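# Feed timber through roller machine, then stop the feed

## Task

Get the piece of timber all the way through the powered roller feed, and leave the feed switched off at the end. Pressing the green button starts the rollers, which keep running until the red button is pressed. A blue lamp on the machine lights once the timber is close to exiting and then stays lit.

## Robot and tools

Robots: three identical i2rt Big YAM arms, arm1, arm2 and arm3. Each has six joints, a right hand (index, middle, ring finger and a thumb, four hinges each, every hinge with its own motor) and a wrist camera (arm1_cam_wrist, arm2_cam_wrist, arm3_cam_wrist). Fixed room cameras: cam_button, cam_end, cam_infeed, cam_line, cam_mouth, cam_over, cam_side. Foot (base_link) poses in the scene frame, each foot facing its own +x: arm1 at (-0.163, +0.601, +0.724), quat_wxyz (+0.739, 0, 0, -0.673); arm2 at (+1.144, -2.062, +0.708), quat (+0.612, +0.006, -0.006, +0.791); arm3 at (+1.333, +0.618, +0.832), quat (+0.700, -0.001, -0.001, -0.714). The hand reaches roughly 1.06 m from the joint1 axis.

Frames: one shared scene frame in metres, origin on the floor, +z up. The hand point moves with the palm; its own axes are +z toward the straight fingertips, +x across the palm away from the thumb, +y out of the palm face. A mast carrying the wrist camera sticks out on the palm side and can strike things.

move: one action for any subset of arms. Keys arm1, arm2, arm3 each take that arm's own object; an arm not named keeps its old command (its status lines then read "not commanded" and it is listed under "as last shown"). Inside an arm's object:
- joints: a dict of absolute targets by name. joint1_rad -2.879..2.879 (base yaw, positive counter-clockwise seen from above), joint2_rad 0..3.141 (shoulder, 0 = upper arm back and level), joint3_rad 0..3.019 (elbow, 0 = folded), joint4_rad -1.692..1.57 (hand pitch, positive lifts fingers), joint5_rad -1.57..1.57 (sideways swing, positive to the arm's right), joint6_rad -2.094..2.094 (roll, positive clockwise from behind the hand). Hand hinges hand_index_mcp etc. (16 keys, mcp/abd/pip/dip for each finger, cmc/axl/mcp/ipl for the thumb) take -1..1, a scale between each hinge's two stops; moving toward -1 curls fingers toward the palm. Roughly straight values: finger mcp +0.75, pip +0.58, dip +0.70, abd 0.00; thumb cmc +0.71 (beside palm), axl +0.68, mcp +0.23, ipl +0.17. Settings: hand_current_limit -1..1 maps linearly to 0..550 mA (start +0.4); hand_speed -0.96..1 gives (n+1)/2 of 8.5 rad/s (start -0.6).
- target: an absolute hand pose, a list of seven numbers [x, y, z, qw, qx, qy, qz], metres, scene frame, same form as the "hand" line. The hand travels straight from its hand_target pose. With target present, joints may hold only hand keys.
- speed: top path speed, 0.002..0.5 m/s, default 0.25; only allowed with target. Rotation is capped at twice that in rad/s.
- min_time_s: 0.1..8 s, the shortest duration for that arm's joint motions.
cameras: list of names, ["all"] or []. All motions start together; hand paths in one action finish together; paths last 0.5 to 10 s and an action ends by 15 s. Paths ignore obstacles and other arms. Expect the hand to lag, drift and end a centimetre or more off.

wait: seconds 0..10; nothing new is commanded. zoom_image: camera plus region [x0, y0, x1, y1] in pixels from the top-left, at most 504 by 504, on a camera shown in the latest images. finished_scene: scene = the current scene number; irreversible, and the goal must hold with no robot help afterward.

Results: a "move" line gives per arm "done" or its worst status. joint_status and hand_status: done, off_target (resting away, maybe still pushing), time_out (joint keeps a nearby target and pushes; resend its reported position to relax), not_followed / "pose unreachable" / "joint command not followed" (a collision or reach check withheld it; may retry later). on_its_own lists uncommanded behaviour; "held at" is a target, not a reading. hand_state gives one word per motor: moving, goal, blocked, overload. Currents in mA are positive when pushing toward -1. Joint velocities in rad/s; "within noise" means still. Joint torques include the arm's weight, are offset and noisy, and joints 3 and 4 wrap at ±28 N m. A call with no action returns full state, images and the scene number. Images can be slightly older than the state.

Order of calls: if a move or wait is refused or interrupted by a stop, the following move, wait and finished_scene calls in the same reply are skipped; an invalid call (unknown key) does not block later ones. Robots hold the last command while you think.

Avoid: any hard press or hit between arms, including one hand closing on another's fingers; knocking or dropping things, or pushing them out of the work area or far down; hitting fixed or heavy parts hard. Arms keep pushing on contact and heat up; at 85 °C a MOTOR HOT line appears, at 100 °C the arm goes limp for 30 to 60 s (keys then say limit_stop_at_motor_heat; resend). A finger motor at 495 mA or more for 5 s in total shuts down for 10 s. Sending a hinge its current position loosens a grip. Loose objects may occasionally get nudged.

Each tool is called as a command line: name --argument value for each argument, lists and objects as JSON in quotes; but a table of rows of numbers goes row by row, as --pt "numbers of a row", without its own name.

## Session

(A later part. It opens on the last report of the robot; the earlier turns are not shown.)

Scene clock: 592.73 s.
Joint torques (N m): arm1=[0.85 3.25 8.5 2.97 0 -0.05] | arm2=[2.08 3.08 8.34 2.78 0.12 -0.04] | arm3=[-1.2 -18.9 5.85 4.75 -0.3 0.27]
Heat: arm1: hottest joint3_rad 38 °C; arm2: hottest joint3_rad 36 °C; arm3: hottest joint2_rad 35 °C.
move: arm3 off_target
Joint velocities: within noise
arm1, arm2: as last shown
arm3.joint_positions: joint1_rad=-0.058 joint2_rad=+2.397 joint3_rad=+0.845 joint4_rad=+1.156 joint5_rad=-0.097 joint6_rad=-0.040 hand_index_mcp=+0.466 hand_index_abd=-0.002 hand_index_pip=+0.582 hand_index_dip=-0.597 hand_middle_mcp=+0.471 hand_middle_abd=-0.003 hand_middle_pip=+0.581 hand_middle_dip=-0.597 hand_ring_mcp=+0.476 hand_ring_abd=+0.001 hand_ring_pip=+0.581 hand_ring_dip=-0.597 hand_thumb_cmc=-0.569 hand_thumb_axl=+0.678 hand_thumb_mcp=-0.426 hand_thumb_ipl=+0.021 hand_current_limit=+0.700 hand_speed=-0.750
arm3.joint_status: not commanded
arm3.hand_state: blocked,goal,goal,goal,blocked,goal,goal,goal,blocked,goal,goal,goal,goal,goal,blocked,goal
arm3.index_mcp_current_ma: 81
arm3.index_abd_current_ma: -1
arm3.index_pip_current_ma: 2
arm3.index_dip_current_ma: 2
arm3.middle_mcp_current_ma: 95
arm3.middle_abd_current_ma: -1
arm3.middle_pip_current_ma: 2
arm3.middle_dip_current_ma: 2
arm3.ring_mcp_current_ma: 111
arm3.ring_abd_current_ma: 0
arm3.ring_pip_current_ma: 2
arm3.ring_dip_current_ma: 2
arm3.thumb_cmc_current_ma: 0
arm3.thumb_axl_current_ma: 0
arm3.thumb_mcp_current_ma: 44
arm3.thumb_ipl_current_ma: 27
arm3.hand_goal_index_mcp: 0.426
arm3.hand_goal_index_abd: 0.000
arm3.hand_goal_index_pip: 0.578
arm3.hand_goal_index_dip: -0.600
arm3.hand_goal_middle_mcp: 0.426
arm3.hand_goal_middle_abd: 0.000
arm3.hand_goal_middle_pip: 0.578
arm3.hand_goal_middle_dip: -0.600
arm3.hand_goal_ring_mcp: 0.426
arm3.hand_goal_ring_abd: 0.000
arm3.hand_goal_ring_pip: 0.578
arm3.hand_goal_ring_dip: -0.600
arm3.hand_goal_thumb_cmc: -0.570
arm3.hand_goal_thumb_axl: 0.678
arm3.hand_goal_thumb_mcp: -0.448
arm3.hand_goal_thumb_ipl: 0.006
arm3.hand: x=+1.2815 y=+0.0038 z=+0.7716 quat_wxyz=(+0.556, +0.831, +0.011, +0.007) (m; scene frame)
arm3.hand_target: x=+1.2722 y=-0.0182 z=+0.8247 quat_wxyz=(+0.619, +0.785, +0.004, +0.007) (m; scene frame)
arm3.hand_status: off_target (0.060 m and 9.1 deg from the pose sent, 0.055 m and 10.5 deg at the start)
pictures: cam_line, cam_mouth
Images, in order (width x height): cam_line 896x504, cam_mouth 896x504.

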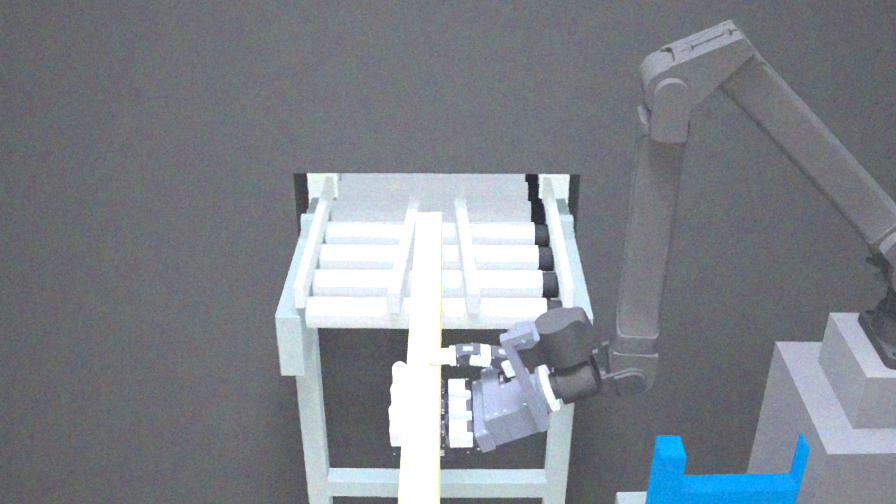

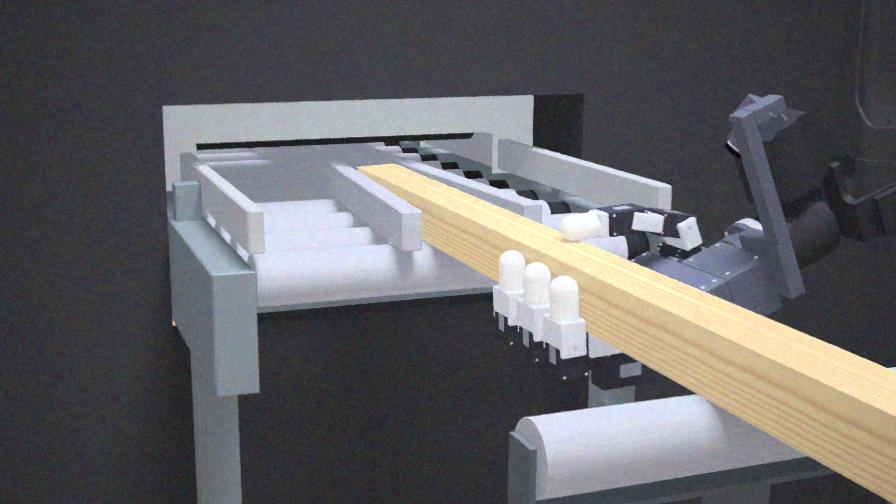

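move --arm3 '{"target": [1.272, -0.024, 0.80, 0.62, 0.785, 0.003, 0.007], "speed": 0.04}' --cameras '["cam_line", "cam_mouth"]'

zoom_image --camera "cam_mouth" --region '[340, 120, 840, 480]'

Scene clock: 596.20 s.
Joint torques (N m): arm1=[0.73 3.31 8.53 3.02 0.01 -0.06] | arm2=[2.2 3.19 8.35 2.78 0.12 -0.04] | arm3=[-1.03 -17.49 5.33 4.03 -0.21 0.22]
Heat: arm1: hottest joint3_rad 38 °C; arm2: hottest joint3_rad 36 °C; arm3: hottest joint2_rad 35 °C.
move: arm3 off_target
Joint velocities: within noise
arm1, arm2: as last shown
arm3.joint_positions: joint1_rad=-0.058 joint2_rad=+2.448 joint3_rad=+0.895 joint4_rad=+1.211 joint5_rad=-0.098 joint6_rad=-0.035 hand_index_mcp=+0.466 hand_index_abd=-0.002 hand_index_pip=+0.585 hand_index_dip=-0.597 hand_middle_mcp=+0.471 hand_middle_abd=-0.003 hand_middle_pip=+0.583 hand_middle_dip=-0.597 hand_ring_mcp=+0.476 hand_ring_abd=+0.001 hand_ring_pip=+0.583 hand_ring_dip=-0.597 hand_thumb_cmc=-0.570 hand_thumb_axl=+0.676 hand_thumb_mcp=-0.424 hand_thumb_ipl=+0.021 hand_current_limit=+0.700 hand_speed=-0.750
arm3.joint_status: not commanded
arm3.hand_state: blocked,goal,goal,goal,blocked,goal,goal,goal,blocked,goal,goal,goal,goal,goal,blocked,goal
arm3.index_mcp_current_ma: 81
arm3.index_abd_current_ma: -1
arm3.index_pip_current_ma: 6
arm3.index_dip_current_ma: 2
arm3.middle_mcp_current_ma: 95
arm3.middle_abd_current_ma: -1
arm3.middle_pip_current_ma: 4
arm3.middle_dip_current_ma: 2
arm3.ring_mcp_current_ma: 110
arm3.ring_abd_current_ma: 0
arm3.ring_pip_current_ma: 4
arm3.ring_dip_current_ma: 2
arm3.thumb_cmc_current_ma: 0
arm3.thumb_axl_current_ma: -1
arm3.thumb_mcp_current_ma: 51
arm3.thumb_ipl_current_ma: 27
arm3.hand_goal_index_mcp: 0.426
arm3.hand_goal_index_abd: 0.000
arm3.hand_goal_index_pip: 0.578
arm3.hand_goal_index_dip: -0.600
arm3.hand_goal_middle_mcp: 0.426
arm3.hand_goal_middle_abd: 0.000
arm3.hand_goal_middle_pip: 0.578
arm3.hand_goal_middle_dip: -0.600
arm3.hand_goal_ring_mcp: 0.426
arm3.hand_goal_ring_abd: 0.000
arm3.hand_goal_ring_pip: 0.578
arm3.hand_goal_ring_dip: -0.600
arm3.hand_goal_thumb_cmc: -0.570
arm3.hand_goal_thumb_axl: 0.678
arm3.hand_goal_thumb_mcp: -0.448
arm3.hand_goal_thumb_ipl: 0.006
arm3.hand: x=+1.2804 y=-0.0064 z=+0.7690 quat_wxyz=(+0.578, +0.816, +0.011, +0.007) (m; scene frame)
arm3.hand_target: x=+1.2722 y=-0.0221 z=+0.8001 quat_wxyz=(+0.619, +0.785, +0.004, +0.007) (m; scene frame)
arm3.hand_status: off_target (0.037 m and 6.0 deg from the pose sent, 0.041 m and 9.1 deg at the start)
pictures: cam_line, cam_mouth
Images, in order (width x height): cam_line 896x504, cam_mouth 896x504.

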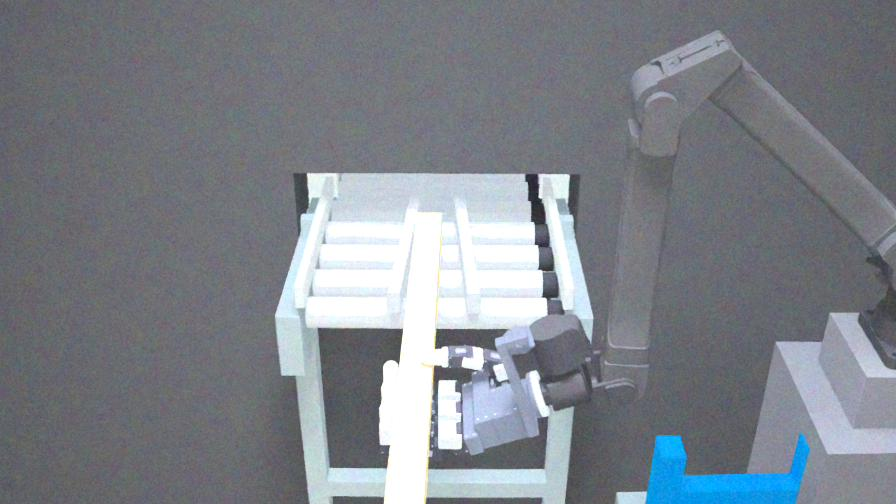

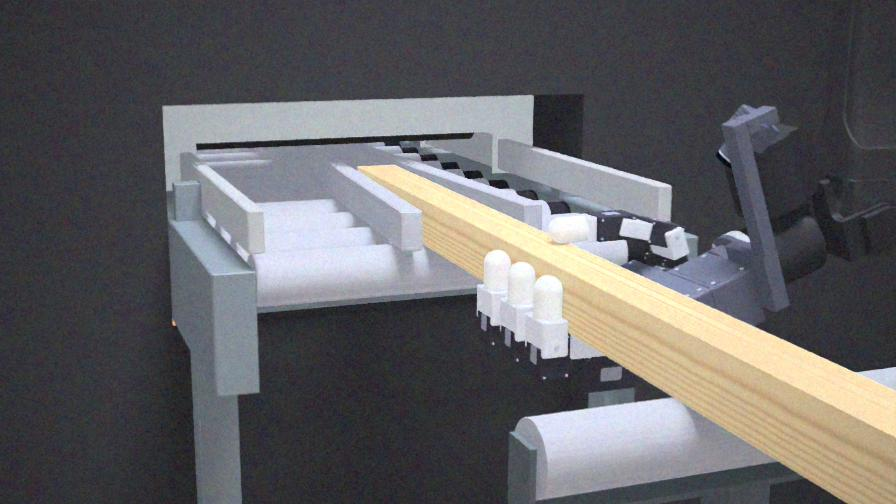

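Scaled by 1.008 from the camera's 896x504 image, which has a finer 1280x720 frame.

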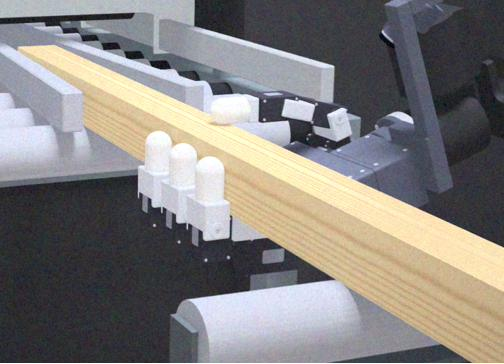

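move --arm3 '{"target": [1.272, 0.0, 0.785, 0.60, 0.80, 0.005, 0.003], "speed": 0.04}' --cameras '["cam_line", "cam_mouth"]'

zoom_image --camera "cam_line" --region '[270, 120, 630, 504]'

Scene clock: 601.40 s.
Joint torques (N m): arm1=[0.79 3.14 8.53 2.99 0.02 -0.05] | arm2=[2.14 3.19 8.34 2.76 0.11 -0.04] | arm3=[-1.44 -17.08 1.69 3.79 -0.14 0.1]
Heat: arm1: hottest joint3_rad 38 °C; arm2: hottest joint3_rad 36 °C; arm3: hottest joint2_rad 35 °C.
move: arm3 off_target
Joint velocities: within noise
arm1, arm2: as last shown
arm3.joint_positions: joint1_rad=-0.061 joint2_rad=+2.451 joint3_rad=+0.880 joint4_rad=+1.230 joint5_rad=-0.098 joint6_rad=-0.035 hand_index_mcp=+0.466 hand_index_abd=-0.002 hand_index_pip=+0.586 hand_index_dip=-0.597 hand_middle_mcp=+0.471 hand_middle_abd=-0.002 hand_middle_pip=+0.584 hand_middle_dip=-0.597 hand_ring_mcp=+0.476 hand_ring_abd=+0.001 hand_ring_pip=+0.584 hand_ring_dip=-0.597 hand_thumb_cmc=-0.570 hand_thumb_axl=+0.676 hand_thumb_mcp=-0.424 hand_thumb_ipl=+0.021 hand_current_limit=+0.700 hand_speed=-0.750
arm3.joint_status: not commanded
arm3.hand_state: blocked,goal,goal,goal,blocked,goal,goal,goal,blocked,goal,goal,goal,goal,goal,blocked,goal
arm3.index_mcp_current_ma: 81
arm3.index_abd_current_ma: -1
arm3.index_pip_current_ma: 7
arm3.index_dip_current_ma: 2
arm3.middle_mcp_current_ma: 95
arm3.middle_abd_current_ma: -1
arm3.middle_pip_current_ma: 5
arm3.middle_dip_current_ma: 2
arm3.ring_mcp_current_ma: 110
arm3.ring_abd_current_ma: 0
arm3.ring_pip_current_ma: 4
arm3.ring_dip_current_ma: 2
arm3.thumb_cmc_current_ma: 0
arm3.thumb_axl_current_ma: -1
arm3.thumb_mcp_current_ma: 51
arm3.thumb_ipl_current_ma: 27
arm3.hand_goal_index_mcp: 0.426
arm3.hand_goal_index_abd: 0.000
arm3.hand_goal_index_pip: 0.578
arm3.hand_goal_index_dip: -0.600
arm3.hand_goal_middle_mcp: 0.426
arm3.hand_goal_middle_abd: 0.000
arm3.hand_goal_middle_pip: 0.578
arm3.hand_goal_middle_dip: -0.600
arm3.hand_goal_ring_mcp: 0.426
arm3.hand_goal_ring_abd: 0.000
arm3.hand_goal_ring_pip: 0.578
arm3.hand_goal_ring_dip: -0.600
arm3.hand_goal_thumb_cmc: -0.570
arm3.hand_goal_thumb_axl: 0.678
arm3.hand_goal_thumb_mcp: -0.448
arm3.hand_goal_thumb_ipl: 0.006
arm3.hand: x=+1.2790 y=+0.0001 z=+0.7683 quat_wxyz=(+0.579, +0.815, +0.009, +0.006) (m; scene frame)
arm3.hand_target: x=+1.2721 y=+0.0000 z=+0.7847 quat_wxyz=(+0.600, +0.800, +0.005, +0.003) (m; scene frame)
arm3.hand_status: off_target (0.018 m and 3.1 deg from the pose sent, 0.019 m and 3.2 deg at the start)
pictures: cam_line, cam_mouth
Images, in order (width x height): cam_line 896x504, cam_mouth 896x504.

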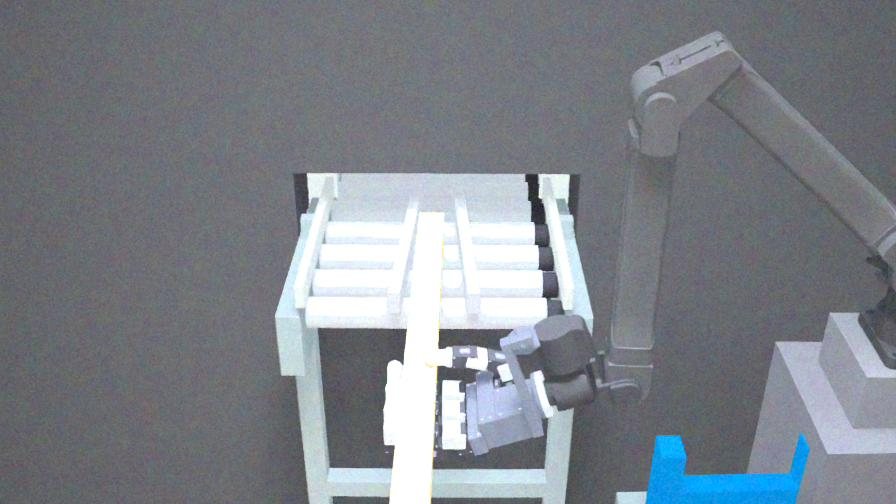

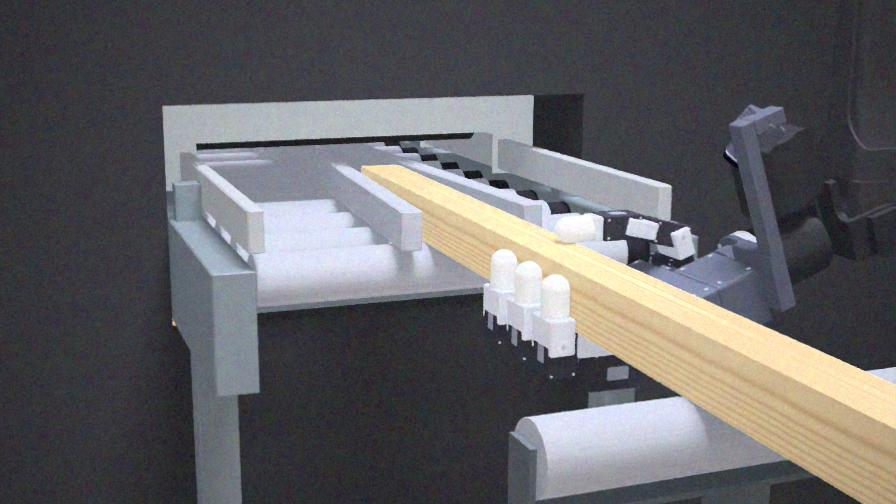

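Scaled by 1.312 from the camera's 896x504 image, which has a finer 1280x720 frame.

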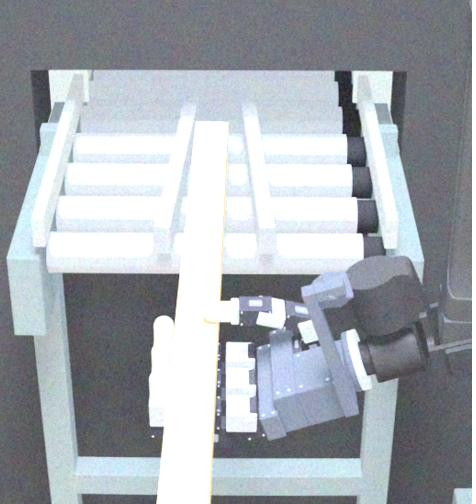

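move --arm3 '{"target": [1.155, 0.012, 0.783, 0.60, 0.80, 0.005, 0.003], "speed": 0.06}' --cameras '["cam_infeed", "cam_line", "cam_mouth"]'

zoom_image --camera "cam_line" --region '[270, 120, 630, 504]'

Scene clock: 610.60 s.
Joint torques (N m): arm1=[0.73 3.08 8.54 3.06 0 -0.04] | arm2=[2.14 3.14 8.34 2.78 0.11 -0.04] | arm3=[-1.44 -17.03 3.9 2.59 -0.31 0.17]
Heat: arm1: hottest joint3_rad 38 °C; arm2: hottest joint3_rad 36 °C; arm3: hottest joint2_rad 35 °C.
move: arm3 off_target
Joint velocities: within noise
arm1.joint_positions: joint1_rad=+0.096 joint2_rad=+0.624 joint3_rad=+1.487 joint4_rad=-1.369 joint5_rad=+0.003 joint6_rad=+1.175 hand_index_mcp=+0.754 hand_index_abd=+0.001 hand_index_pip=+0.577 hand_index_dip=+0.696 hand_middle_mcp=+0.754 hand_middle_abd=+0.001 hand_middle_pip=+0.577 hand_middle_dip=+0.696 hand_ring_mcp=+0.754 hand_ring_abd=+0.000 hand_ring_pip=+0.577 hand_ring_dip=+0.696 hand_thumb_cmc=+0.714 hand_thumb_axl=+0.677 hand_thumb_mcp=+0.226 hand_thumb_ipl=+0.168 hand_current_limit=+0.400 hand_speed=-0.600
arm1.joint_status: not commanded
arm1.hand_state: goal,goal,goal,goal,goal,goal,goal,goal,goal,goal,goal,goal,goal,goal,goal,goal
arm1.index_mcp_current_ma: 0
arm1.index_abd_current_ma: 0
arm1.index_pip_current_ma: 0
arm1.index_dip_current_ma: 0
arm1.middle_mcp_current_ma: 0
arm1.middle_abd_current_ma: 0
arm1.middle_pip_current_ma: 0
arm1.middle_dip_current_ma: 0
arm1.ring_mcp_current_ma: 0
arm1.ring_abd_current_ma: 0
arm1.ring_pip_current_ma: 0
arm1.ring_dip_current_ma: 0
arm1.thumb_cmc_current_ma: 0
arm1.thumb_axl_current_ma: 0
arm1.thumb_mcp_current_ma: 0
arm1.thumb_ipl_current_ma: 0
arm1.hand_goal_index_mcp: 0.754
arm1.hand_goal_index_abd: 0.000
arm1.hand_goal_index_pip: 0.576
arm1.hand_goal_index_dip: 0.696
arm1.hand_goal_middle_mcp: 0.754
arm1.hand_goal_middle_abd: 0.000
arm1.hand_goal_middle_pip: 0.576
arm1.hand_goal_middle_dip: 0.696
arm1.hand_goal_ring_mcp: 0.754
arm1.hand_goal_ring_abd: 0.000
arm1.hand_goal_ring_pip: 0.576
arm1.hand_goal_ring_dip: 0.696
arm1.hand_goal_thumb_cmc: 0.714
arm1.hand_goal_thumb_axl: 0.678
arm1.hand_goal_thumb_mcp: 0.226
arm1.hand_goal_thumb_ipl: 0.168
arm1.hand: x=-0.2073 y=+0.3639 z=+1.3119 quat_wxyz=(+0.395, +0.759, -0.408, +0.319) (m; scene frame)
arm1.hand_target: x=-0.2079 y=+0.3671 z=+1.3225 quat_wxyz=(+0.403, +0.753, -0.405, +0.326) (m; scene frame)
arm1.hand_status: not commanded
arm2: as last shown
arm3.joint_positions: joint1_rad=-0.327 joint2_rad=+2.453 joint3_rad=+0.893 joint4_rad=+1.207 joint5_rad=-0.354 joint6_rad=-0.123 hand_index_mcp=+0.466 hand_index_abd=-0.002 hand_index_pip=+0.586 hand_index_dip=-0.597 hand_middle_mcp=+0.471 hand_middle_abd=-0.002 hand_middle_pip=+0.585 hand_middle_dip=-0.597 hand_ring_mcp=+0.476 hand_ring_abd=-0.001 hand_ring_pip=+0.587 hand_ring_dip=-0.595 hand_thumb_cmc=-0.572 hand_thumb_axl=+0.676 hand_thumb_mcp=-0.422 hand_thumb_ipl=+0.021 hand_current_limit=+0.700 hand_speed=-0.750
arm3.joint_status: not commanded
arm3.hand_state: blocked,goal,goal,goal,blocked,goal,goal,goal,blocked,goal,goal,goal,goal,goal,blocked,goal
arm3.index_mcp_current_ma: 81
arm3.index_abd_current_ma: -1
arm3.index_pip_current_ma: 7
arm3.index_dip_current_ma: 2
arm3.middle_mcp_current_ma: 95
arm3.middle_abd_current_ma: -1
arm3.middle_pip_current_ma: 5
arm3.middle_dip_current_ma: 2
arm3.ring_mcp_current_ma: 110
arm3.ring_abd_current_ma: 0
arm3.ring_pip_current_ma: 8
arm3.ring_dip_current_ma: 4
arm3.thumb_cmc_current_ma: -1
arm3.thumb_axl_current_ma: -2
arm3.thumb_mcp_current_ma: 56
arm3.thumb_ipl_current_ma: 27
arm3.hand_goal_index_mcp: 0.426
arm3.hand_goal_index_abd: 0.000
arm3.hand_goal_index_pip: 0.578
arm3.hand_goal_index_dip: -0.600
arm3.hand_goal_middle_mcp: 0.426
arm3.hand_goal_middle_abd: 0.000
arm3.hand_goal_middle_pip: 0.578
arm3.hand_goal_middle_dip: -0.600
arm3.hand_goal_ring_mcp: 0.426
arm3.hand_goal_ring_abd: 0.000
arm3.hand_goal_ring_pip: 0.578
arm3.hand_goal_ring_dip: -0.600
arm3.hand_goal_thumb_cmc: -0.570
arm3.hand_goal_thumb_axl: 0.678
arm3.hand_goal_thumb_mcp: -0.448
arm3.hand_goal_thumb_ipl: 0.006
arm3.hand: x=+1.1682 y=+0.0202 z=+0.7684 quat_wxyz=(+0.582, +0.813, +0.010, +0.009) (m; scene frame)
arm3.hand_target: x=+1.1551 y=+0.0126 z=+0.7831 quat_wxyz=(+0.600, +0.800, +0.005, +0.003) (m; scene frame)
arm3.hand_status: off_target (0.021 m and 2.7 deg from the pose sent, 0.125 m and 3.1 deg at the start)
pictures: cam_infeed, cam_line, cam_mouth
Images, in order (width x height): cam_infeed 896x504, cam_line 896x504, cam_mouth 896x504.

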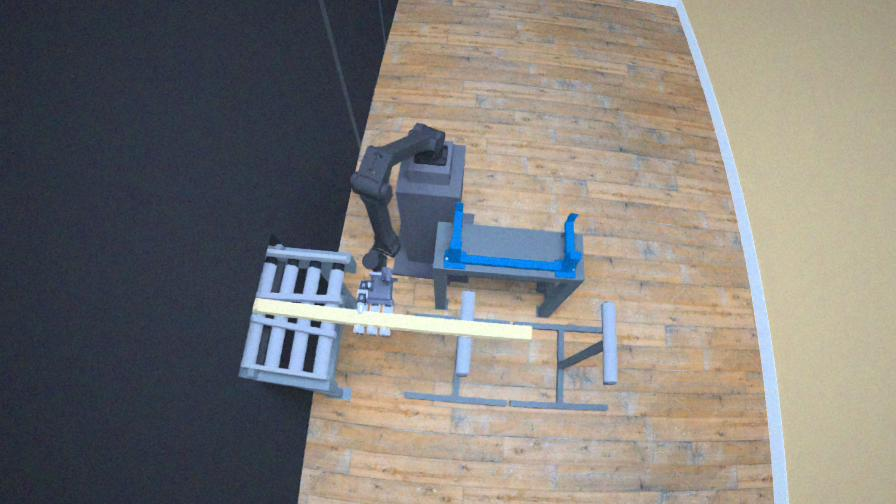

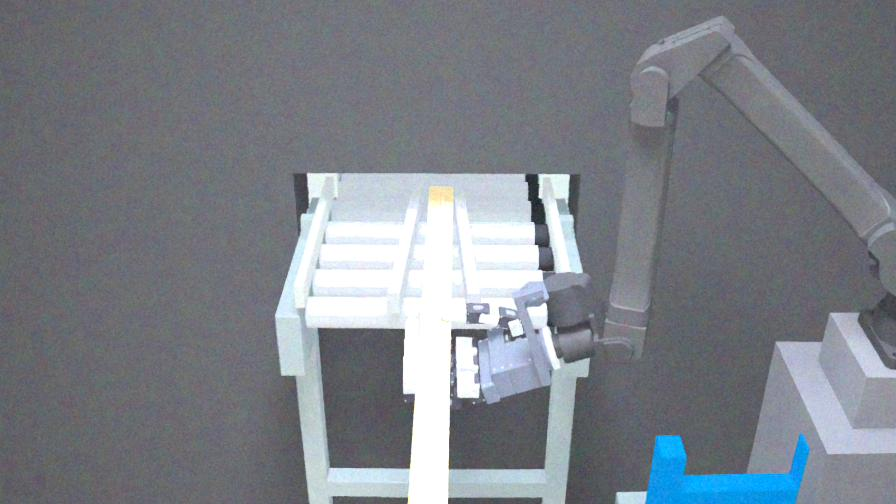

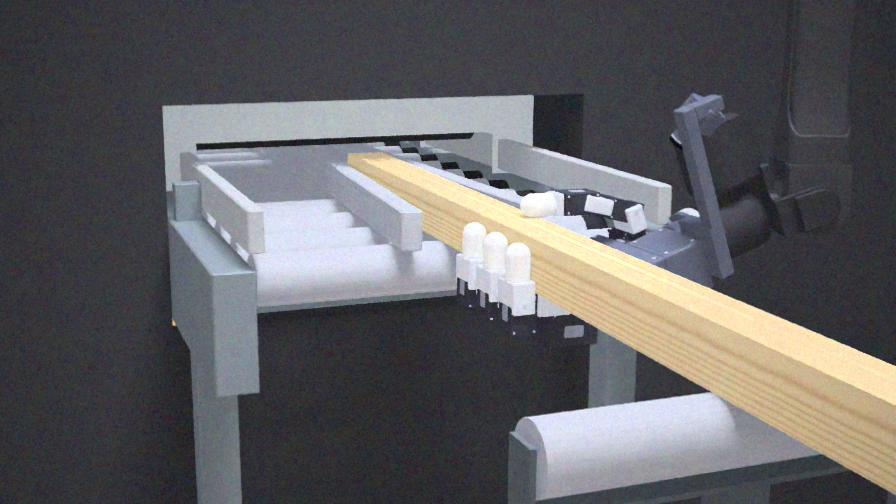

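Scaled by 1.312 from the camera's 896x504 image, which has a finer 1280x720 frame.

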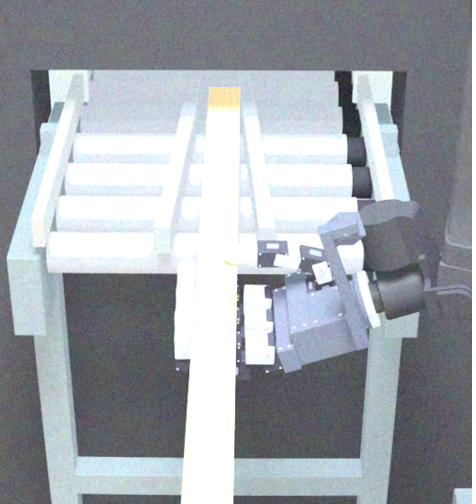

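move --arm3 '{"joints": {"hand_thumb_mcp": 0.22, "hand_thumb_ipl": 0.167}}'

move --arm3 '{"target": [1.162, 0.018, 0.735, 0.59, 0.807, 0, 0], "speed": 0.04}' --cameras '["cam_infeed", "cam_line", "cam_mouth"]'

Scene clock: 621.13 s.
Joint torques (N m): arm1=[0.67 3.25 8.51 2.99 0 -0.04] | arm2=[2.14 3.19 8.35 2.78 0.12 -0.04] | arm3=[-1.49 -17.2 3.9 2.52 -0.29 0.15]
Heat: arm1: hottest joint3_rad 38 °C; arm2: hottest joint3_rad 36 °C; arm3: hottest joint2_rad 35 °C.
move: arm3 done
Joint velocities: within noise
arm1: as last shown
arm2.joint_positions: joint1_rad=+0.288 joint2_rad=+0.633 joint3_rad=+1.446 joint4_rad=-1.352 joint5_rad=+0.045 joint6_rad=+1.073 hand_index_mcp=+0.756 hand_index_abd=+0.001 hand_index_pip=+0.577 hand_index_dip=+0.696 hand_middle_mcp=+0.756 hand_middle_abd=+0.001 hand_middle_pip=+0.577 hand_middle_dip=+0.696 hand_ring_mcp=+0.756 hand_ring_abd=+0.001 hand_ring_pip=+0.577 hand_ring_dip=+0.696 hand_thumb_cmc=+0.715 hand_thumb_axl=+0.677 hand_thumb_mcp=+0.226 hand_thumb_ipl=+0.168 hand_current_limit=+0.400 hand_speed=-0.600
arm2.joint_status: not commanded
arm2.hand_state: goal,goal,goal,goal,goal,goal,goal,goal,goal,goal,goal,goal,goal,goal,goal,goal
arm2.index_mcp_current_ma: 2
arm2.index_abd_current_ma: 0
arm2.index_pip_current_ma: 1
arm2.index_dip_current_ma: 0
arm2.middle_mcp_current_ma: 2
arm2.middle_abd_current_ma: 0
arm2.middle_pip_current_ma: 1
arm2.middle_dip_current_ma: 0
arm2.ring_mcp_current_ma: 2
arm2.ring_abd_current_ma: 0
arm2.ring_pip_current_ma: 1
arm2.ring_dip_current_ma: 0
arm2.thumb_cmc_current_ma: 1
arm2.thumb_axl_current_ma: -1
arm2.thumb_mcp_current_ma: 0
arm2.thumb_ipl_current_ma: 0
arm2.hand_goal_index_mcp: 0.754
arm2.hand_goal_index_abd: 0.000
arm2.hand_goal_index_pip: 0.576
arm2.hand_goal_index_dip: 0.696
arm2.hand_goal_middle_mcp: 0.754
arm2.hand_goal_middle_abd: 0.000
arm2.hand_goal_middle_pip: 0.576
arm2.hand_goal_middle_dip: 0.696
arm2.hand_goal_ring_mcp: 0.754
arm2.hand_goal_ring_abd: 0.000
arm2.hand_goal_ring_pip: 0.576
arm2.hand_goal_ring_dip: 0.696
arm2.hand_goal_thumb_cmc: 0.714
arm2.hand_goal_thumb_axl: 0.678
arm2.hand_goal_thumb_mcp: 0.226
arm2.hand_goal_thumb_ipl: 0.168
arm2.hand: x=+1.1022 y=-1.8187 z=+1.2919 quat_wxyz=(-0.346, +0.236, +0.833, +0.362) (m; scene frame)
arm2.hand_target: x=+1.1007 y=-1.8218 z=+1.3026 quat_wxyz=(-0.356, +0.230, +0.828, +0.367) (m; scene frame)
arm2.hand_status: not commanded
arm3.joint_positions: joint1_rad=-0.327 joint2_rad=+2.453 joint3_rad=+0.893 joint4_rad=+1.206 joint5_rad=-0.354 joint6_rad=-0.123 hand_index_mcp=+0.466 hand_index_abd=-0.002 hand_index_pip=+0.586 hand_index_dip=-0.597 hand_middle_mcp=+0.471 hand_middle_abd=-0.002 hand_middle_pip=+0.585 hand_middle_dip=-0.597 hand_ring_mcp=+0.476 hand_ring_abd=-0.001 hand_ring_pip=+0.588 hand_ring_dip=-0.595 hand_thumb_cmc=-0.572 hand_thumb_axl=+0.676 hand_thumb_mcp=+0.214 hand_thumb_ipl=+0.165 hand_current_limit=+0.700 hand_speed=-0.750
arm3.joint_status: all done
arm3.hand_state: blocked,goal,goal,goal,blocked,goal,goal,goal,blocked,goal,goal,goal,goal,goal,goal,goal
arm3.index_mcp_current_ma: 81
arm3.index_abd_current_ma: -1
arm3.index_pip_current_ma: 7
arm3.index_dip_current_ma: 2
arm3.middle_mcp_current_ma: 95
arm3.middle_abd_current_ma: -1
arm3.middle_pip_current_ma: 5
arm3.middle_dip_current_ma: 2
arm3.ring_mcp_current_ma: 110
arm3.ring_abd_current_ma: 0
arm3.ring_pip_current_ma: 9
arm3.ring_dip_current_ma: 4
arm3.thumb_cmc_current_ma: -1
arm3.thumb_axl_current_ma: -2
arm3.thumb_mcp_current_ma: -7
arm3.thumb_ipl_current_ma: -3
arm3.hand_goal_index_mcp: 0.426
arm3.hand_goal_index_abd: 0.000
arm3.hand_goal_index_pip: 0.578
arm3.hand_goal_index_dip: -0.600
arm3.hand_goal_middle_mcp: 0.426
arm3.hand_goal_middle_abd: 0.000
arm3.hand_goal_middle_pip: 0.578
arm3.hand_goal_middle_dip: -0.600
arm3.hand_goal_ring_mcp: 0.426
arm3.hand_goal_ring_abd: 0.000
arm3.hand_goal_ring_pip: 0.578
arm3.hand_goal_ring_dip: -0.600
arm3.hand_goal_thumb_cmc: -0.570
arm3.hand_goal_thumb_axl: 0.678
arm3.hand_goal_thumb_mcp: 0.220
arm3.hand_goal_thumb_ipl: 0.168
arm3.hand: x=+1.1682 y=+0.0202 z=+0.7681 quat_wxyz=(+0.582, +0.813, +0.010, +0.009) (m; scene frame)
arm3.hand_target: x=+1.1552 y=+0.0126 z=+0.7832 quat_wxyz=(+0.600, +0.800, +0.005, +0.003) (m; scene frame)
arm3.hand_status: not commanded
pictures: none

Scene clock: 622.93 s.
Joint torques (N m): arm1=[0.67 3.08 8.5 3.03 0.01 -0.05] | arm2=[2.14 3.14 8.35 2.77 0.12 -0.04] | arm3=[-0.73 -15.33 2.63 2.77 -0.06 0.11]
Heat: arm1: hottest joint3_rad 38 °C; arm2: hottest joint3_rad 36 °C; arm3: hottest joint2_rad 35 °C.
move: arm3 done
Joint velocities: within noise
arm1, arm2: as last shown
arm3.joint_positions: joint1_rad=-0.327 joint2_rad=+2.549 joint3_rad=+0.949 joint4_rad=+1.253 joint5_rad=-0.332 joint6_rad=-0.118 hand_index_mcp=+0.451 hand_index_abd=-0.002 hand_index_pip=+0.586 hand_index_dip=-0.597 hand_middle_mcp=+0.450 hand_middle_abd=-0.002 hand_middle_pip=+0.584 hand_middle_dip=-0.597 hand_ring_mcp=+0.447 hand_ring_abd=-0.001 hand_ring_pip=+0.585 hand_ring_dip=-0.597 hand_thumb_cmc=-0.572 hand_thumb_axl=+0.676 hand_thumb_mcp=+0.214 hand_thumb_ipl=+0.165 hand_current_limit=+0.700 hand_speed=-0.750
arm3.joint_status: not commanded
arm3.hand_state: blocked,goal,goal,goal,blocked,goal,goal,goal,blocked,goal,goal,goal,goal,goal,goal,goal
arm3.index_mcp_current_ma: 39
arm3.index_abd_current_ma: -1
arm3.index_pip_current_ma: 7
arm3.index_dip_current_ma: 2
arm3.middle_mcp_current_ma: 39
arm3.middle_abd_current_ma: -1
arm3.middle_pip_current_ma: 5
arm3.middle_dip_current_ma: 2
arm3.ring_mcp_current_ma: 30
arm3.ring_abd_current_ma: 0
arm3.ring_pip_current_ma: 6
arm3.ring_dip_current_ma: 2
arm3.thumb_cmc_current_ma: -1
arm3.thumb_axl_current_ma: -2
arm3.thumb_mcp_current_ma: -7
arm3.thumb_ipl_current_ma: -3
arm3.hand_goal_index_mcp: 0.426
arm3.hand_goal_index_abd: 0.000
arm3.hand_goal_index_pip: 0.578
arm3.hand_goal_index_dip: -0.600
arm3.hand_goal_middle_mcp: 0.426
arm3.hand_goal_middle_abd: 0.000
arm3.hand_goal_middle_pip: 0.578
arm3.hand_goal_middle_dip: -0.600
arm3.hand_goal_ring_mcp: 0.426
arm3.hand_goal_ring_abd: 0.000
arm3.hand_goal_ring_pip: 0.578
arm3.hand_goal_ring_dip: -0.600
arm3.hand_goal_thumb_cmc: -0.570
arm3.hand_goal_thumb_axl: 0.678
arm3.hand_goal_thumb_mcp: 0.220
arm3.hand_goal_thumb_ipl: 0.168
arm3.on_its_own: hand_middle_mcp moved -0.020 toward your old target +0.425; hand_ring_mcp moved -0.029 toward your old target +0.425
arm3.hand: x=+1.1636 y=+0.0195 z=+0.7364 quat_wxyz=(+0.583, +0.812, +0.002, +0.001) (m; scene frame)
arm3.hand_target: x=+1.1621 y=+0.0181 z=+0.7350 quat_wxyz=(+0.590, +0.807, +0.000, +0.000) (m; scene frame)
arm3.hand_status: done (0.003 m and 1.0 deg from the pose sent, 0.034 m and 1.9 deg at the start)
pictures: cam_infeed, cam_line, cam_mouth
Images, in order (width x height): cam_infeed 896x504, cam_line 896x504, cam_mouth 896x504.

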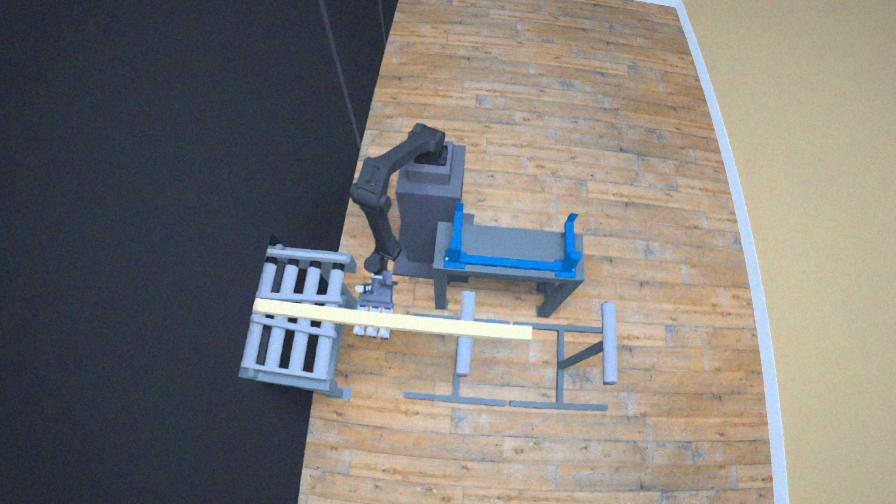

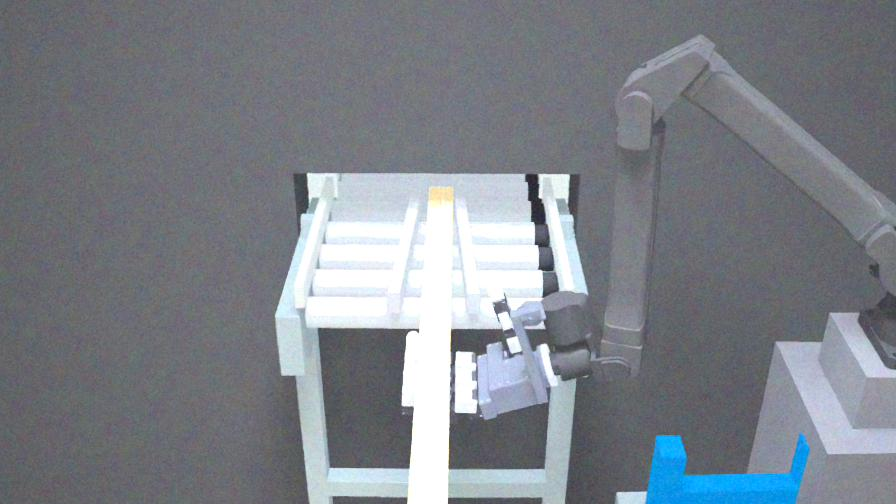

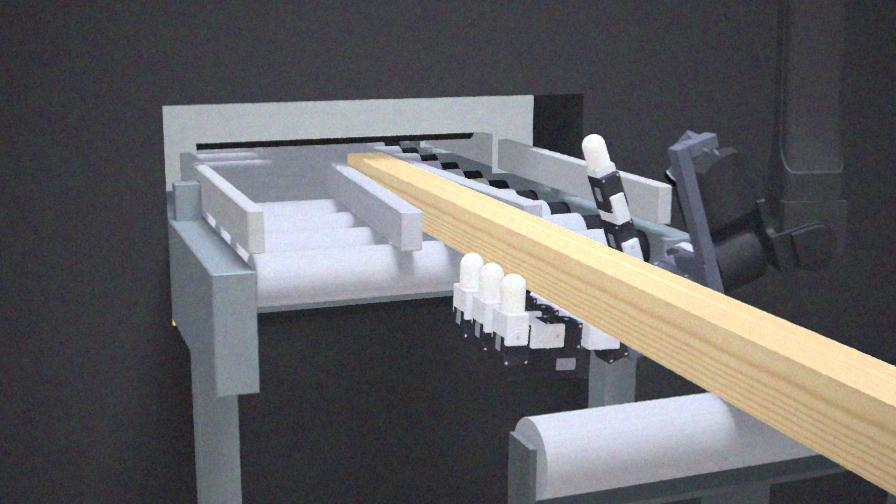

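move --arm2 '{"target": [1.09, -1.63, 1.12, 0, -0.035, 0.999, 0], "speed": 0.2, "joints": {"hand_middle_mcp": -0.35, "hand_middle_pip": -0.7, "hand_middle_dip": -0.2, "hand_ring_mcp": -0.35, "hand_ring_pip": -0.7, "hand_ring_dip": -0.2}}' --cameras '["arm2_cam_wrist", "cam_button", "cam_line"]'

Scene clock: 644.97 s.
Joint torques (N m): arm1=[0.67 2.9 8.47 2.99 0.01 -0.04] | arm2=[1.55 -6.59 10.71 0.79 0.27 -0.09] | arm3=[-0.38 -15.85 2.7 2.8 -0.04 0.11]
Heat: arm1: hottest joint3_rad 38 °C; arm2: hottest joint3_rad 36 °C; arm3: hottest joint2_rad 36 °C.
move: arm2 off_target
Joint velocities: within noise
arm1: as last shown
arm2.joint_positions: joint1_rad=-0.049 joint2_rad=+1.203 joint3_rad=+1.491 joint4_rad=-1.686 joint5_rad=+0.012 joint6_rad=+0.148 hand_index_mcp=+0.756 hand_index_abd=+0.001 hand_index_pip=+0.577 hand_index_dip=+0.696 hand_middle_mcp=-0.335 hand_middle_abd=+0.001 hand_middle_pip=-0.697 hand_middle_dip=-0.197 hand_ring_mcp=-0.337 hand_ring_abd=+0.001 hand_ring_pip=-0.698 hand_ring_dip=-0.198 hand_thumb_cmc=+0.715 hand_thumb_axl=+0.677 hand_thumb_mcp=+0.224 hand_thumb_ipl=+0.168 hand_current_limit=+0.400 hand_speed=-0.600
arm2.joint_status: all done
arm2.hand_state: goal,goal,goal,goal,goal,goal,goal,goal,goal,goal,goal,goal,goal,goal,goal,goal
arm2.index_mcp_current_ma: 2
arm2.index_abd_current_ma: 0
arm2.index_pip_current_ma: 1
arm2.index_dip_current_ma: 0
arm2.middle_mcp_current_ma: 30
arm2.middle_abd_current_ma: 0
arm2.middle_pip_current_ma: 3
arm2.middle_dip_current_ma: 3
arm2.ring_mcp_current_ma: 24
arm2.ring_abd_current_ma: 0
arm2.ring_pip_current_ma: 2
arm2.ring_dip_current_ma: 3
arm2.thumb_cmc_current_ma: 1
arm2.thumb_axl_current_ma: -1
arm2.thumb_mcp_current_ma: -3
arm2.thumb_ipl_current_ma: 0
arm2.hand_goal_index_mcp: 0.754
arm2.hand_goal_index_abd: 0.000
arm2.hand_goal_index_pip: 0.576
arm2.hand_goal_index_dip: 0.696
arm2.hand_goal_middle_mcp: -0.350
arm2.hand_goal_middle_abd: 0.000
arm2.hand_goal_middle_pip: -0.700
arm2.hand_goal_middle_dip: -0.200
arm2.hand_goal_ring_mcp: -0.350
arm2.hand_goal_ring_abd: 0.000
arm2.hand_goal_ring_pip: -0.700
arm2.hand_goal_ring_dip: -0.200
arm2.hand_goal_thumb_cmc: 0.714
arm2.hand_goal_thumb_axl: 0.678
arm2.hand_goal_thumb_mcp: 0.226
arm2.hand_goal_thumb_ipl: 0.168
arm2.hand: x=+1.0923 y=-1.6327 z=+1.1031 quat_wxyz=(-0.010, -0.028, +0.995, +0.095) (m; scene frame)
arm2.hand_target: x=+1.0901 y=-1.6303 z=+1.1192 quat_wxyz=(-0.011, -0.034, +0.994, +0.108) (m; scene frame)
arm2.hand_status: off_target (0.017 m and 11.0 deg from the pose sent, 0.256 m and 69.0 deg at the start; a joint's target at an end of its range on 72 of 120 steps)
arm3.joint_positions: joint1_rad=-0.327 joint2_rad=+2.549 joint3_rad=+0.949 joint4_rad=+1.253 joint5_rad=-0.332 joint6_rad=-0.118 hand_index_mcp=+0.451 hand_index_abd=-0.002 hand_index_pip=+0.586 hand_index_dip=-0.597 hand_middle_mcp=+0.450 hand_middle_abd=-0.002 hand_middle_pip=+0.584 hand_middle_dip=-0.597 hand_ring_mcp=+0.447 hand_ring_abd=-0.001 hand_ring_pip=+0.585 hand_ring_dip=-0.597 hand_thumb_cmc=-0.572 hand_thumb_axl=+0.676 hand_thumb_mcp=+0.214 hand_thumb_ipl=+0.165 hand_current_limit=+0.700 hand_speed=-0.750
arm3.joint_status: not commanded
arm3.hand_state: blocked,goal,goal,goal,blocked,goal,goal,goal,blocked,goal,goal,goal,goal,goal,goal,goal
arm3.index_mcp_current_ma: 39
arm3.index_abd_current_ma: -1
arm3.index_pip_current_ma: 7
arm3.index_dip_current_ma: 2
arm3.middle_mcp_current_ma: 39
arm3.middle_abd_current_ma: -1
arm3.middle_pip_current_ma: 5
arm3.middle_dip_current_ma: 2
arm3.ring_mcp_current_ma: 30
arm3.ring_abd_current_ma: 0
arm3.ring_pip_current_ma: 6
arm3.ring_dip_current_ma: 2
arm3.thumb_cmc_current_ma: -1
arm3.thumb_axl_current_ma: -2
arm3.thumb_mcp_current_ma: -7
arm3.thumb_ipl_current_ma: -3
arm3.hand_goal_index_mcp: 0.426
arm3.hand_goal_index_abd: 0.000
arm3.hand_goal_index_pip: 0.578
arm3.hand_goal_index_dip: -0.600
arm3.hand_goal_middle_mcp: 0.426
arm3.hand_goal_middle_abd: 0.000
arm3.hand_goal_middle_pip: 0.578
arm3.hand_goal_middle_dip: -0.600
arm3.hand_goal_ring_mcp: 0.426
arm3.hand_goal_ring_abd: 0.000
arm3.hand_goal_ring_pip: 0.578
arm3.hand_goal_ring_dip: -0.600
arm3.hand_goal_thumb_cmc: -0.570
arm3.hand_goal_thumb_axl: 0.678
arm3.hand_goal_thumb_mcp: 0.220
arm3.hand_goal_thumb_ipl: 0.168
arm3.hand: x=+1.1636 y=+0.0195 z=+0.7364 quat_wxyz=(+0.583, +0.812, +0.002, +0.001) (m; scene frame)
arm3.hand_target: x=+1.1621 y=+0.0181 z=+0.7350 quat_wxyz=(+0.590, +0.807, +0.000, +0.000) (m; scene frame)
arm3.hand_status: not commanded
pictures: arm2_cam_wrist, cam_button, cam_line
Images, in order (width x height): arm2_cam_wrist 672x504, cam_button 896x504, cam_line 896x504.

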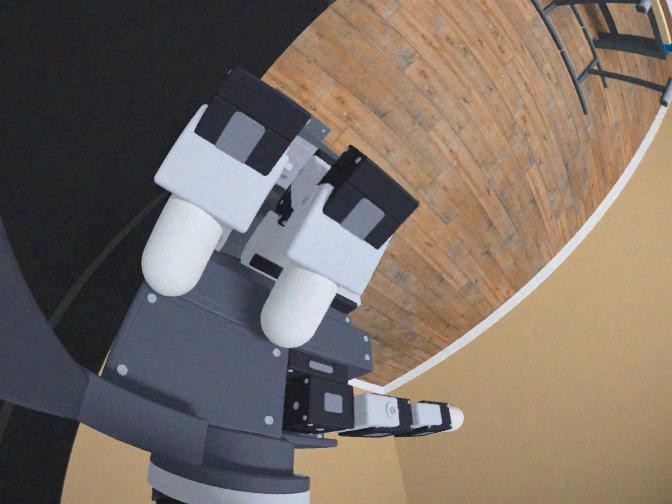

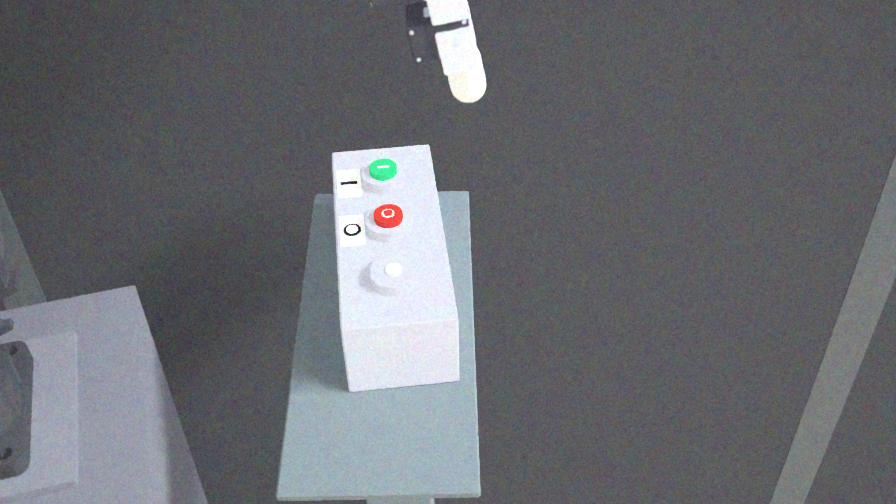

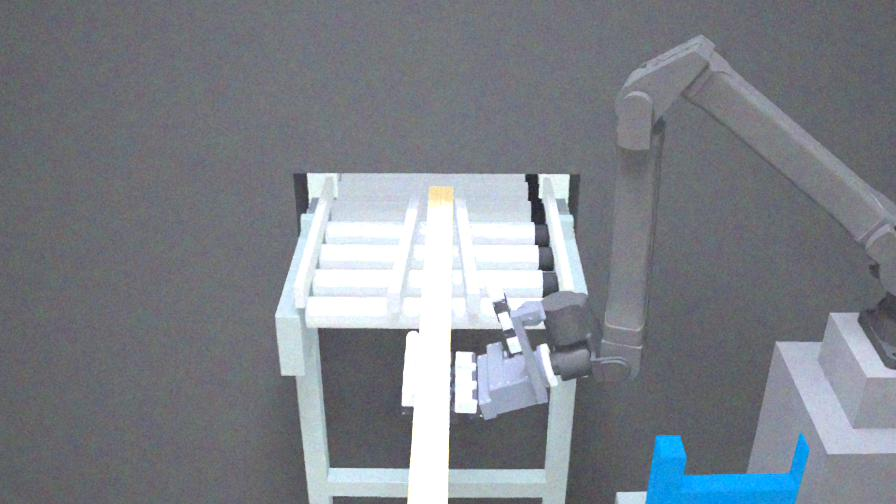

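move --arm2 '{"target": [1.09, -1.66, 1.0, 0, -0.035, 0.999, 0], "speed": 0.15}' --cameras '["arm2_cam_wrist", "cam_button"]'

Scene clock: 651.83 s.
Joint torques (N m): arm1=[0.67 3.19 8.53 3.03 -0.01 -0.04] | arm2=[2.14 -6.01 7.15 1.17 0.03 0.05] | arm3=[-0.62 -15.56 2.73 2.82 -0.06 0.14]
Heat: arm1: hottest joint3_rad 38 °C; arm2: hottest joint3_rad 37 °C; arm3: hottest joint2_rad 36 °C.
move: arm2 done
Joint velocities: within noise
arm1, arm3: as last shown
arm2.joint_positions: joint1_rad=-0.047 joint2_rad=+1.202 joint3_rad=+1.284 joint4_rad=-1.665 joint5_rad=+0.002 joint6_rad=+0.148 hand_index_mcp=+0.755 hand_index_abd=+0.001 hand_index_pip=+0.577 hand_index_dip=+0.696 hand_middle_mcp=-0.335 hand_middle_abd=+0.001 hand_middle_pip=-0.697 hand_middle_dip=-0.197 hand_ring_mcp=-0.337 hand_ring_abd=+0.001 hand_ring_pip=-0.698 hand_ring_dip=-0.198 hand_thumb_cmc=+0.715 hand_thumb_axl=+0.677 hand_thumb_mcp=+0.224 hand_thumb_ipl=+0.168 hand_current_limit=+0.400 hand_speed=-0.600
arm2.joint_status: not commanded
arm2.hand_state: goal,goal,goal,goal,goal,goal,goal,goal,goal,goal,goal,goal,goal,goal,goal,goal
arm2.index_mcp_current_ma: 1
arm2.index_abd_current_ma: 0
arm2.index_pip_current_ma: 1
arm2.index_dip_current_ma: 0
arm2.middle_mcp_current_ma: 30
arm2.middle_abd_current_ma: 0
arm2.middle_pip_current_ma: 3
arm2.middle_dip_current_ma: 3
arm2.ring_mcp_current_ma: 24
arm2.ring_abd_current_ma: 0
arm2.ring_pip_current_ma: 2
arm2.ring_dip_current_ma: 3
arm2.thumb_cmc_current_ma: 1
arm2.thumb_axl_current_ma: -1
arm2.thumb_mcp_current_ma: -3
arm2.thumb_ipl_current_ma: 0
arm2.hand_goal_index_mcp: 0.754
arm2.hand_goal_index_abd: 0.000
arm2.hand_goal_index_pip: 0.576
arm2.hand_goal_index_dip: 0.696
arm2.hand_goal_middle_mcp: -0.350
arm2.hand_goal_middle_abd: 0.000
arm2.hand_goal_middle_pip: -0.700
arm2.hand_goal_middle_dip: -0.200
arm2.hand_goal_ring_mcp: -0.350
arm2.hand_goal_ring_abd: 0.000
arm2.hand_goal_ring_pip: -0.700
arm2.hand_goal_ring_dip: -0.200
arm2.hand_goal_thumb_cmc: 0.714
arm2.hand_goal_thumb_axl: 0.678
arm2.hand_goal_thumb_mcp: 0.226
arm2.hand_goal_thumb_ipl: 0.168
arm2.hand: x=+1.0956 y=-1.6614 z=+1.0062 quat_wxyz=(+0.001, -0.030, +1.000, +0.002) (m; scene frame)
arm2.hand_target: x=+1.0900 y=-1.6602 z=+1.0000 quat_wxyz=(+0.000, -0.035, +0.999, +0.000) (m; scene frame)
arm2.hand_status: done (0.008 m and 0.7 deg from the pose sent, 0.107 m and 11.0 deg at the start)
pictures: arm2_cam_wrist, cam_button
Images, in order (width x height): arm2_cam_wrist 672x504, cam_button 896x504.

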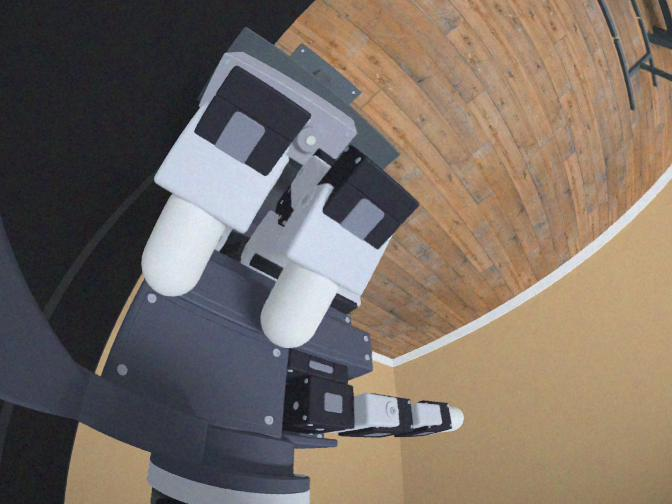

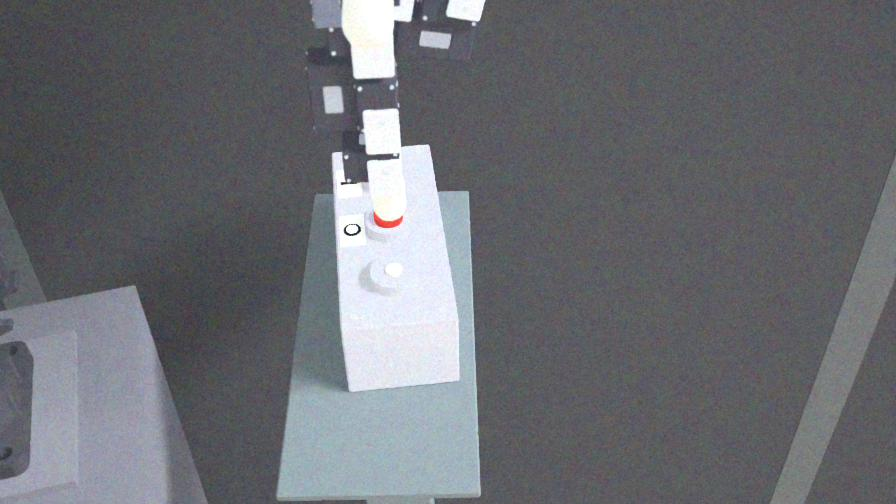

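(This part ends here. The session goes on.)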